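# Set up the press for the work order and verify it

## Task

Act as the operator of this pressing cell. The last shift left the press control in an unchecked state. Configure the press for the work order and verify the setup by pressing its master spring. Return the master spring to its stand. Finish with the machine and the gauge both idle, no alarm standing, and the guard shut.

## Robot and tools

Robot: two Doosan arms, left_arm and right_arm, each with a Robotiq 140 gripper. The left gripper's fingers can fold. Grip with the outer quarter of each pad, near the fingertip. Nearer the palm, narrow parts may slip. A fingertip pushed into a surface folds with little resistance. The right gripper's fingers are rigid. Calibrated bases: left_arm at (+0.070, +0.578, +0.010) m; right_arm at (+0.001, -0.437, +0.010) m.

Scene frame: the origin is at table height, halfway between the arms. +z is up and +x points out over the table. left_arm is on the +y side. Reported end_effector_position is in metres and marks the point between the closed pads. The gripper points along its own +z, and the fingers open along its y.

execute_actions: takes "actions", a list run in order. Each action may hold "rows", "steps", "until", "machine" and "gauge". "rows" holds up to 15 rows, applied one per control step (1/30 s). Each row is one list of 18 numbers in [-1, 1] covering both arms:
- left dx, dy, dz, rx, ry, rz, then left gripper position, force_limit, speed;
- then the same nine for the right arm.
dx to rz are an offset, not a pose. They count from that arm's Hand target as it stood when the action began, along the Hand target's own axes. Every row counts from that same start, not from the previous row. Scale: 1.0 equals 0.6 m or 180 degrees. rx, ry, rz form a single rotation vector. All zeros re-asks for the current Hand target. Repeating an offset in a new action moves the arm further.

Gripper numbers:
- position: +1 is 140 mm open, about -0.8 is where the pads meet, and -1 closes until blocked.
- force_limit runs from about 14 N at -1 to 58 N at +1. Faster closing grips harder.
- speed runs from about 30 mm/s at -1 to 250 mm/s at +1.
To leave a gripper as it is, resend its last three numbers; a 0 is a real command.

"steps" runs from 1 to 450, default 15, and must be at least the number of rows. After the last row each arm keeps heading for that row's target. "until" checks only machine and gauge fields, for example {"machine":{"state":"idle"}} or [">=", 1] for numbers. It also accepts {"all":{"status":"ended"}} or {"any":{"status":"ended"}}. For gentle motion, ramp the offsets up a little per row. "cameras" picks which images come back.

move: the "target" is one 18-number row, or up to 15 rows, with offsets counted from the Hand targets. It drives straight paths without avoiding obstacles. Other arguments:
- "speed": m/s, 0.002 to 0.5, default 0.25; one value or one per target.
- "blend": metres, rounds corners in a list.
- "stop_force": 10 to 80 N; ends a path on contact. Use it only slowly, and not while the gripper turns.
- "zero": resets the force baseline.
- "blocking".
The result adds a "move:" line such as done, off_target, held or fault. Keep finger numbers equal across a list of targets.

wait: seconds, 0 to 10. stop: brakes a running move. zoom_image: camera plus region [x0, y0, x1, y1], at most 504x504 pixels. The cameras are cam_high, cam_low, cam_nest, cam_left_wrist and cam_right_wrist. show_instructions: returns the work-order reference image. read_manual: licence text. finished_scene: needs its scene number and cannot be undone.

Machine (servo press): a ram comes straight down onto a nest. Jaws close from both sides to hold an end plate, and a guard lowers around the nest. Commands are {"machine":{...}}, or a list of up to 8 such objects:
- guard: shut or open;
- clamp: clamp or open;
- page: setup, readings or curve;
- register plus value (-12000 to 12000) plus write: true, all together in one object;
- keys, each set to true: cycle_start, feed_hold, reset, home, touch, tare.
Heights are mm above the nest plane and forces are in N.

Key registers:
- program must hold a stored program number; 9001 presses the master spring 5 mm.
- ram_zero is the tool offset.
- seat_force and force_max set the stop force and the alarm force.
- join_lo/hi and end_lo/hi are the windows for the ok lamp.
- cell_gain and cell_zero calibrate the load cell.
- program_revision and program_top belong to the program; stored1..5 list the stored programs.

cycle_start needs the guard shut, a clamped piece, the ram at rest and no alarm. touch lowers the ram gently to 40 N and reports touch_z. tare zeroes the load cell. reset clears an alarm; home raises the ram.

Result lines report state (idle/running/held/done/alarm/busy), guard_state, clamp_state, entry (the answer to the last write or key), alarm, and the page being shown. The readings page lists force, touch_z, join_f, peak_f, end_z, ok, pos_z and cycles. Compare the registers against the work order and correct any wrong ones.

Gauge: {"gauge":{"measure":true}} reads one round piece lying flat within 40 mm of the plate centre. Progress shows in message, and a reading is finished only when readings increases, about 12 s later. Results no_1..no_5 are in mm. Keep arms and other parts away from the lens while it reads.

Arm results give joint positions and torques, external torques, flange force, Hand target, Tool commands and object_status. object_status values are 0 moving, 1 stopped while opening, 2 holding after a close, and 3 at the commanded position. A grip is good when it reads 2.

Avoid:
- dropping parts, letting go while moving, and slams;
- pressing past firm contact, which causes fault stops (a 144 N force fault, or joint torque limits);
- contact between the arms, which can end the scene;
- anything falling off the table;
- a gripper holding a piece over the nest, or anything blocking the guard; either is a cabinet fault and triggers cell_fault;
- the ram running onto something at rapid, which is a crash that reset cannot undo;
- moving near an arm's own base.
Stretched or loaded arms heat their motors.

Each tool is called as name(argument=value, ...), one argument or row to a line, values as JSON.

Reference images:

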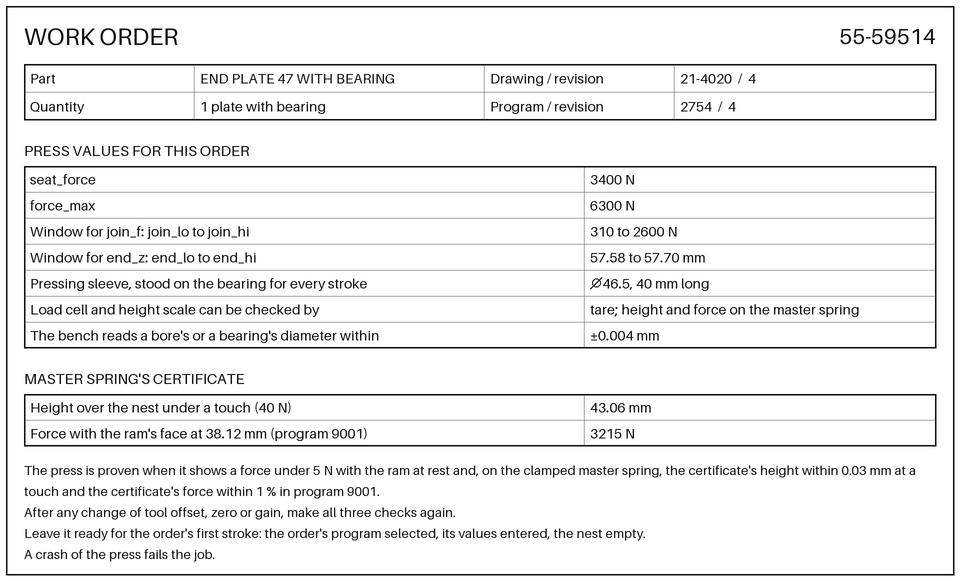

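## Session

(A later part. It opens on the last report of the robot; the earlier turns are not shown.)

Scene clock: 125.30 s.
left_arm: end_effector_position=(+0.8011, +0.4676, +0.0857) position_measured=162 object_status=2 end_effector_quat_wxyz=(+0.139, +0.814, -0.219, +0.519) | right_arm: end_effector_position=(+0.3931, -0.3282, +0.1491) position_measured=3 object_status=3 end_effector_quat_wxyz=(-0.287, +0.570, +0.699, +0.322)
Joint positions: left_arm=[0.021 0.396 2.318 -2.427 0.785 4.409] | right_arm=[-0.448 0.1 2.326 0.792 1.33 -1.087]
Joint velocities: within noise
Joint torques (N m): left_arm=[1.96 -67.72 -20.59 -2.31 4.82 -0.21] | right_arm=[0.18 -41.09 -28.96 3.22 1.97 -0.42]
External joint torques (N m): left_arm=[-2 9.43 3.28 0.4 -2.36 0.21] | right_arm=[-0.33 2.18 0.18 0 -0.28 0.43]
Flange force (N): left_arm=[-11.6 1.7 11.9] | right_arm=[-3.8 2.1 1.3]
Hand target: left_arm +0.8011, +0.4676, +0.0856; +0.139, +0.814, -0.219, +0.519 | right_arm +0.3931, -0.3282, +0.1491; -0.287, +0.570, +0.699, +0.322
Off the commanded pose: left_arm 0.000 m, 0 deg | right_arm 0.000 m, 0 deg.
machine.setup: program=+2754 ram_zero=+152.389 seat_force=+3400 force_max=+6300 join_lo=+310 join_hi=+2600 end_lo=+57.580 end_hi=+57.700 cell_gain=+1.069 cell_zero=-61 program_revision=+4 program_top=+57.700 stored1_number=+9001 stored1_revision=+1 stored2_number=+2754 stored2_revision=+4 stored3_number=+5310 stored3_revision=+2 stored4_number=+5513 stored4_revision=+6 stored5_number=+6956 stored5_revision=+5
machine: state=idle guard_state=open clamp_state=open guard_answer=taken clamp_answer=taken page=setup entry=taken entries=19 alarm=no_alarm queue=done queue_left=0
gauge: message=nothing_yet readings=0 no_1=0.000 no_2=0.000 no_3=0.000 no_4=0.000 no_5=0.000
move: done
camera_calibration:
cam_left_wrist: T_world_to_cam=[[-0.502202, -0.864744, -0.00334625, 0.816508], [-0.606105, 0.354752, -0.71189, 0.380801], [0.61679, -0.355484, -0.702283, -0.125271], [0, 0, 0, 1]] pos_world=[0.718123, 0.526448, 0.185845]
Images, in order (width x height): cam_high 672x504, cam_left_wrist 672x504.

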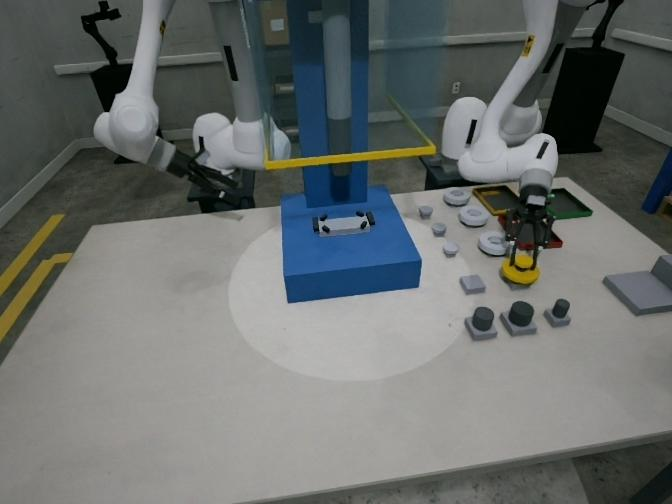

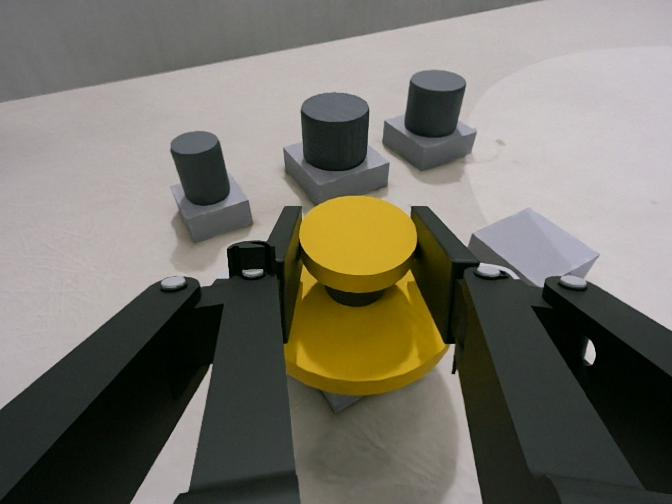

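move(
  target=[-0.0453,0,0.0212,0,0,0,-1,0.3,-1,0,0,0,0,0,0,1,1,1],
  speed=0.01,
  stop_force=15,
  cameras=["cam_left_wrist"],
)

execute_actions(
  actions=[
    {"rows":[[0,0,0,0,0,0,0.3,0.3,-1,0,0,0,0,0,0,1,1,1]],"steps":75},
  ],
  cameras=["cam_low","cam_left_wrist"],
)

Scene clock: 128.77 s.
left_arm: end_effector_position=(+0.8013, +0.4676, +0.0649) position_measured=162 object_status=2 end_effector_quat_wxyz=(+0.139, +0.814, -0.219, +0.519) | right_arm: end_effector_position=(+0.3931, -0.3282, +0.1491) position_measured=3 object_status=3 end_effector_quat_wxyz=(-0.287, +0.570, +0.699, +0.322)
Joint positions: left_arm=[0.021 0.438 2.322 -2.456 0.821 4.451] | right_arm=[-0.448 0.1 2.326 0.792 1.33 -1.087]
Joint velocities: within noise
Joint torques (N m): left_arm=[0.69 -50.29 -14.08 -1.43 -1.91 -0.2] | right_arm=[0.12 -41.05 -28.87 3.23 1.98 -0.47]
External joint torques (N m): left_arm=[-0.72 -10.32 -1.52 -0.33 4.41 0.2] | right_arm=[-0.23 2.15 0.13 -0.01 -0.28 0.48]
Flange force (N): left_arm=[8.6 5.8 -12.5] | right_arm=[-3.6 2.3 1.4]
Hand target: left_arm +0.8013, +0.4676, +0.0649; +0.139, +0.814, -0.219, +0.519 (not the last commanded pose) | right_arm +0.3931, -0.3282, +0.1491; -0.287, +0.570, +0.699, +0.322
Off the commanded pose: left_arm 0.009 m, 0 deg | right_arm 0.000 m, 0 deg.
machine.setup: program=+2754 ram_zero=+152.389 seat_force=+3400 force_max=+6300 join_lo=+310 join_hi=+2600 end_lo=+57.580 end_hi=+57.700 cell_gain=+1.069 cell_zero=-61 program_revision=+4 program_top=+57.700 stored1_number=+9001 stored1_revision=+1 stored2_number=+2754 stored2_revision=+4 stored3_number=+5310 stored3_revision=+2 stored4_number=+5513 stored4_revision=+6 stored5_number=+6956 stored5_revision=+5
machine: state=idle guard_state=open clamp_state=open guard_answer=taken clamp_answer=taken page=setup entry=taken entries=19 alarm=no_alarm queue=done queue_left=0
gauge: message=nothing_yet readings=0 no_1=0.000 no_2=0.000 no_3=0.000 no_4=0.000 no_5=0.000
move: contact (left_arm)
camera_calibration:
cam_left_wrist: T_world_to_cam=[[-0.502246, -0.864718, -0.00333476, 0.816465], [-0.605778, 0.354594, -0.712247, 0.365906], [0.617076, -0.355703, -0.701921, -0.140134], [0, 0, 0, 1]] pos_world=[0.718197, 0.526418, 0.164975]
Images, in order (width x height): cam_left_wrist 672x504.

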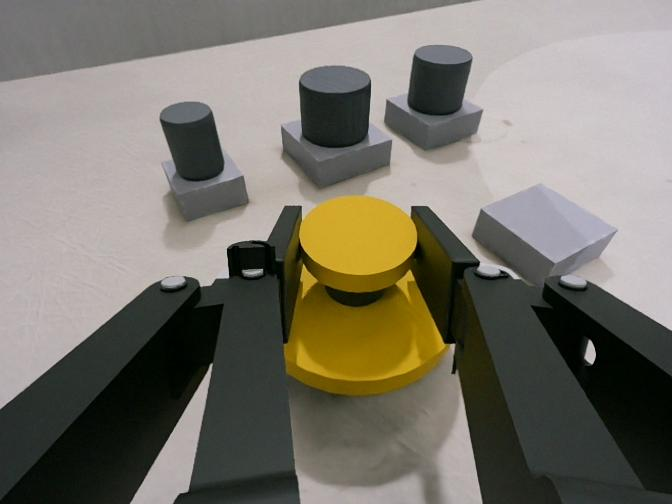

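Scene clock: 131.47 s.
left_arm: end_effector_position=(+0.8012, +0.4676, +0.0649) position_measured=91 object_status=3 end_effector_quat_wxyz=(+0.139, +0.814, -0.219, +0.519) | right_arm: end_effector_position=(+0.3931, -0.3282, +0.1491) position_measured=3 object_status=3 end_effector_quat_wxyz=(-0.287, +0.570, +0.699, +0.322)
Joint positions: left_arm=[0.021 0.438 2.322 -2.456 0.821 4.451] | right_arm=[-0.448 0.1 2.326 0.792 1.33 -1.087]
Joint velocities: within noise
Joint torques (N m): left_arm=[2.61 -64.23 -14.89 -1.6 2.42 -0.22] | right_arm=[0.17 -41.01 -28.86 3.2 1.99 -0.42]
External joint torques (N m): left_arm=[-2.41 3.59 -0.68 -0.16 0.06 0.22] | right_arm=[-0.33 2.06 0.13 0.02 -0.29 0.43]
Flange force (N): left_arm=[-4.7 2.6 8.9] | right_arm=[-3.6 2.1 1.2]
Hand target: left_arm +0.8013, +0.4676, +0.0649; +0.139, +0.814, -0.219, +0.519 | right_arm +0.3931, -0.3282, +0.1491; -0.287, +0.570, +0.699, +0.322
Off the commanded pose: left_arm 0.000 m, 0 deg | right_arm 0.000 m, 0 deg.
machine.setup: program=+2754 ram_zero=+152.389 seat_force=+3400 force_max=+6300 join_lo=+310 join_hi=+2600 end_lo=+57.580 end_hi=+57.700 cell_gain=+1.069 cell_zero=-61 program_revision=+4 program_top=+57.700 stored1_number=+9001 stored1_revision=+1 stored2_number=+2754 stored2_revision=+4 stored3_number=+5310 stored3_revision=+2 stored4_number=+5513 stored4_revision=+6 stored5_number=+6956 stored5_revision=+5
machine: state=idle guard_state=open clamp_state=open guard_answer=taken clamp_answer=taken page=setup entry=taken entries=19 alarm=no_alarm queue=done queue_left=0
gauge: message=nothing_yet readings=0 no_1=0.000 no_2=0.000 no_3=0.000 no_4=0.000 no_5=0.000
camera_calibration:
cam_left_wrist: T_world_to_cam=[[-0.502251, -0.864715, -0.00332083, 0.816457], [-0.60579, 0.354595, -0.712236, 0.365898], [0.617059, -0.35571, -0.701932, -0.140114], [0, 0, 0, 1]] pos_world=[0.718183, 0.526417, 0.164967]
Images, in order (width x height): cam_low 672x504, cam_left_wrist 672x504.

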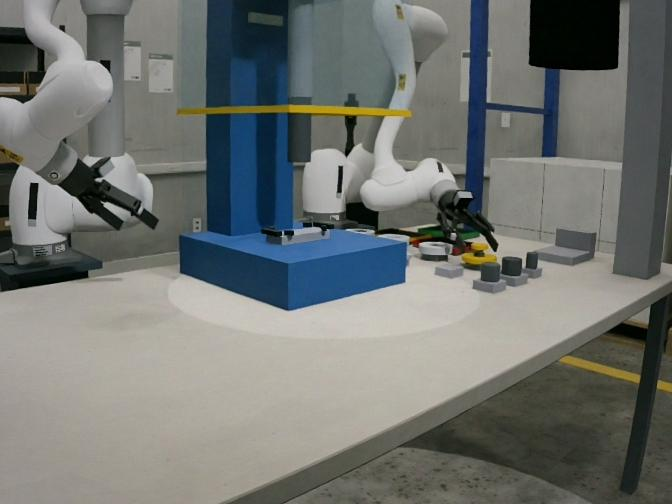

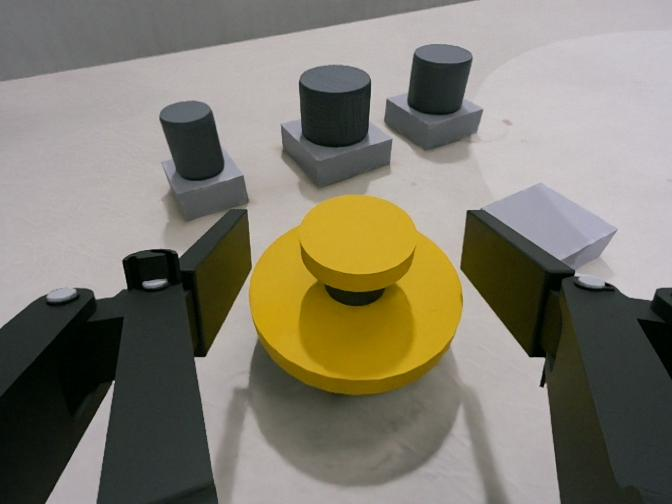

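move(
  target=[0,0,-0.25,0,0,0,0.3,0.3,-1,0,0,0,0,0,0,1,1,1],
  speed=0.2,
  cameras=["cam_left_wrist"],
)

execute_actions(
  actions=[
    {"machine":[{"guard":"shut"},{"page":"readings"}],"steps":150,"until":{"machine":{"guard_state":"shut","queue":["!=","running"]}}},
  ],
  cameras=["cam_high"],
)

finished_scene(
  scene=1,
)

Scene clock: 133.03 s.
left_arm: end_effector_position=(+0.6835, +0.5356, +0.1281) position_measured=91 object_status=3 end_effector_quat_wxyz=(+0.139, +0.814, -0.219, +0.519) | right_arm: end_effector_position=(+0.3931, -0.3282, +0.1491) position_measured=3 object_status=3 end_effector_quat_wxyz=(-0.287, +0.570, +0.699, +0.322)
Joint positions: left_arm=[0.213 0.198 2.489 -2.181 0.828 4.305] | right_arm=[-0.448 0.1 2.326 0.792 1.33 -1.087]
Joint velocities: within noise
Joint torques (N m): left_arm=[2.19 -41.02 -16.53 -1.94 2.4 -0.22] | right_arm=[0.36 -41.16 -28.88 3.2 2 -0.46]
External joint torques (N m): left_arm=[-2.16 2.66 -0.98 0.07 -0.04 0.22] | right_arm=[-0.31 2.2 0.22 0.01 -0.3 0.47]
Flange force (N): left_arm=[-2.7 0.9 9.2] | right_arm=[-3.8 2.1 1.4]
Hand target: left_arm +0.6835, +0.5356, +0.1282; +0.139, +0.814, -0.219, +0.519 | right_arm +0.3931, -0.3282, +0.1491; -0.287, +0.570, +0.699, +0.322
Off the commanded pose: left_arm 0.000 m, 0 deg | right_arm 0.000 m, 0 deg.
machine.setup: program=+2754 ram_zero=+152.389 seat_force=+3400 force_max=+6300 join_lo=+310 join_hi=+2600 end_lo=+57.580 end_hi=+57.700 cell_gain=+1.069 cell_zero=-61 program_revision=+4 program_top=+57.700 stored1_number=+9001 stored1_revision=+1 stored2_number=+2754 stored2_revision=+4 stored3_number=+5310 stored3_revision=+2 stored4_number=+5513 stored4_revision=+6 stored5_number=+6956 stored5_revision=+5
machine: state=idle guard_state=open clamp_state=open guard_answer=taken clamp_answer=taken page=setup entry=taken entries=19 alarm=no_alarm queue=done queue_left=0
gauge: message=nothing_yet readings=0 no_1=0.000 no_2=0.000 no_3=0.000 no_4=0.000 no_5=0.000
move: done
camera_calibration:
cam_left_wrist: T_world_to_cam=[[-0.502285, -0.864696, -0.00324942, 0.816329], [-0.605815, 0.354582, -0.712222, 0.315487], [0.617008, -0.35577, -0.701947, 0.00120407], [0, 0, 0, 1]] pos_world=[0.600414, 0.594439, 0.228195]
Images, in order (width x height): cam_left_wrist 672x504.

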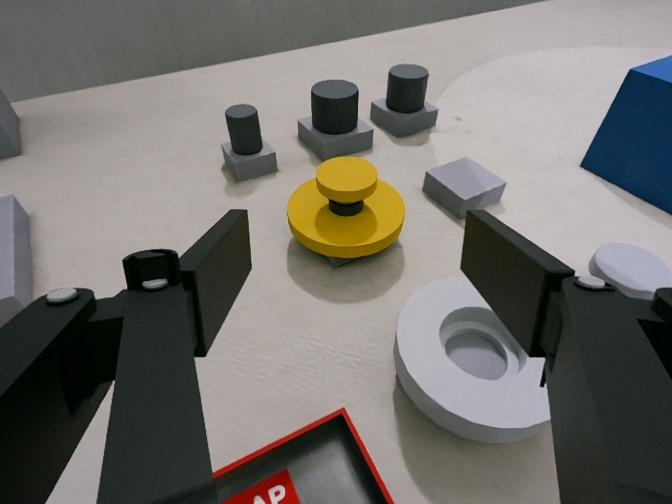

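Scene clock: 135.43 s.
left_arm: end_effector_position=(+0.6835, +0.5356, +0.1282) position_measured=91 object_status=3 end_effector_quat_wxyz=(+0.139, +0.814, -0.219, +0.519) | right_arm: end_effector_position=(+0.3931, -0.3282, +0.1491) position_measured=3 object_status=3 end_effector_quat_wxyz=(-0.287, +0.570, +0.699, +0.322)
Joint positions: left_arm=[0.213 0.198 2.489 -2.181 0.828 4.305] | right_arm=[-0.448 0.1 2.326 0.792 1.33 -1.087]
Joint velocities: within noise
Joint torques (N m): left_arm=[2.45 -41.44 -16.8 -1.66 2.35 -0.15] | right_arm=[0.24 -41.16 -28.8 3.22 1.97 -0.47]
External joint torques (N m): left_arm=[-2.42 3.03 -0.83 -0.21 0.01 0.15] | right_arm=[-0.25 2.35 0.13 -0.01 -0.27 0.47]
Flange force (N): left_arm=[-3.6 2.0 10.7] | right_arm=[-4.0 2.5 1.5]
Hand target: left_arm +0.6835, +0.5356, +0.1282; +0.139, +0.814, -0.219, +0.519 | right_arm +0.3931, -0.3282, +0.1491; -0.287, +0.570, +0.699, +0.322
Tool commands: left_gripper/position=+0.3 left_gripper/force_limit=+0.3 left_gripper/speed=-1.0 right_gripper/position=+1.0 right_gripper/force_limit=+1.0 right_gripper/speed=+1.0
Off the commanded pose: left_arm 0.000 m, 0 deg | right_arm 0.000 m, 0 deg.
machine.readings: force=+0 touch_z=+43.060 join_f=+3020 peak_f=+3218 end_z=+38.118 ok=+0 pos_z=+167.611 cycles=+2
machine: state=idle guard_state=shut clamp_state=open guard_answer=taken clamp_answer=taken page=readings entry=taken entries=19 alarm=no_alarm queue=done queue_left=0
gauge: message=nothing_yet readings=0 no_1=0.000 no_2=0.000 no_3=0.000 no_4=0.000 no_5=0.000
Images, in order (width x height): cam_high 672x504.

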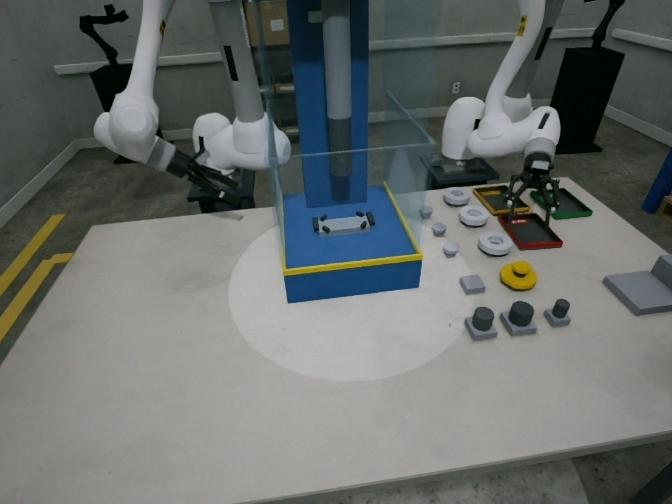

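The scene is finished: the task was done.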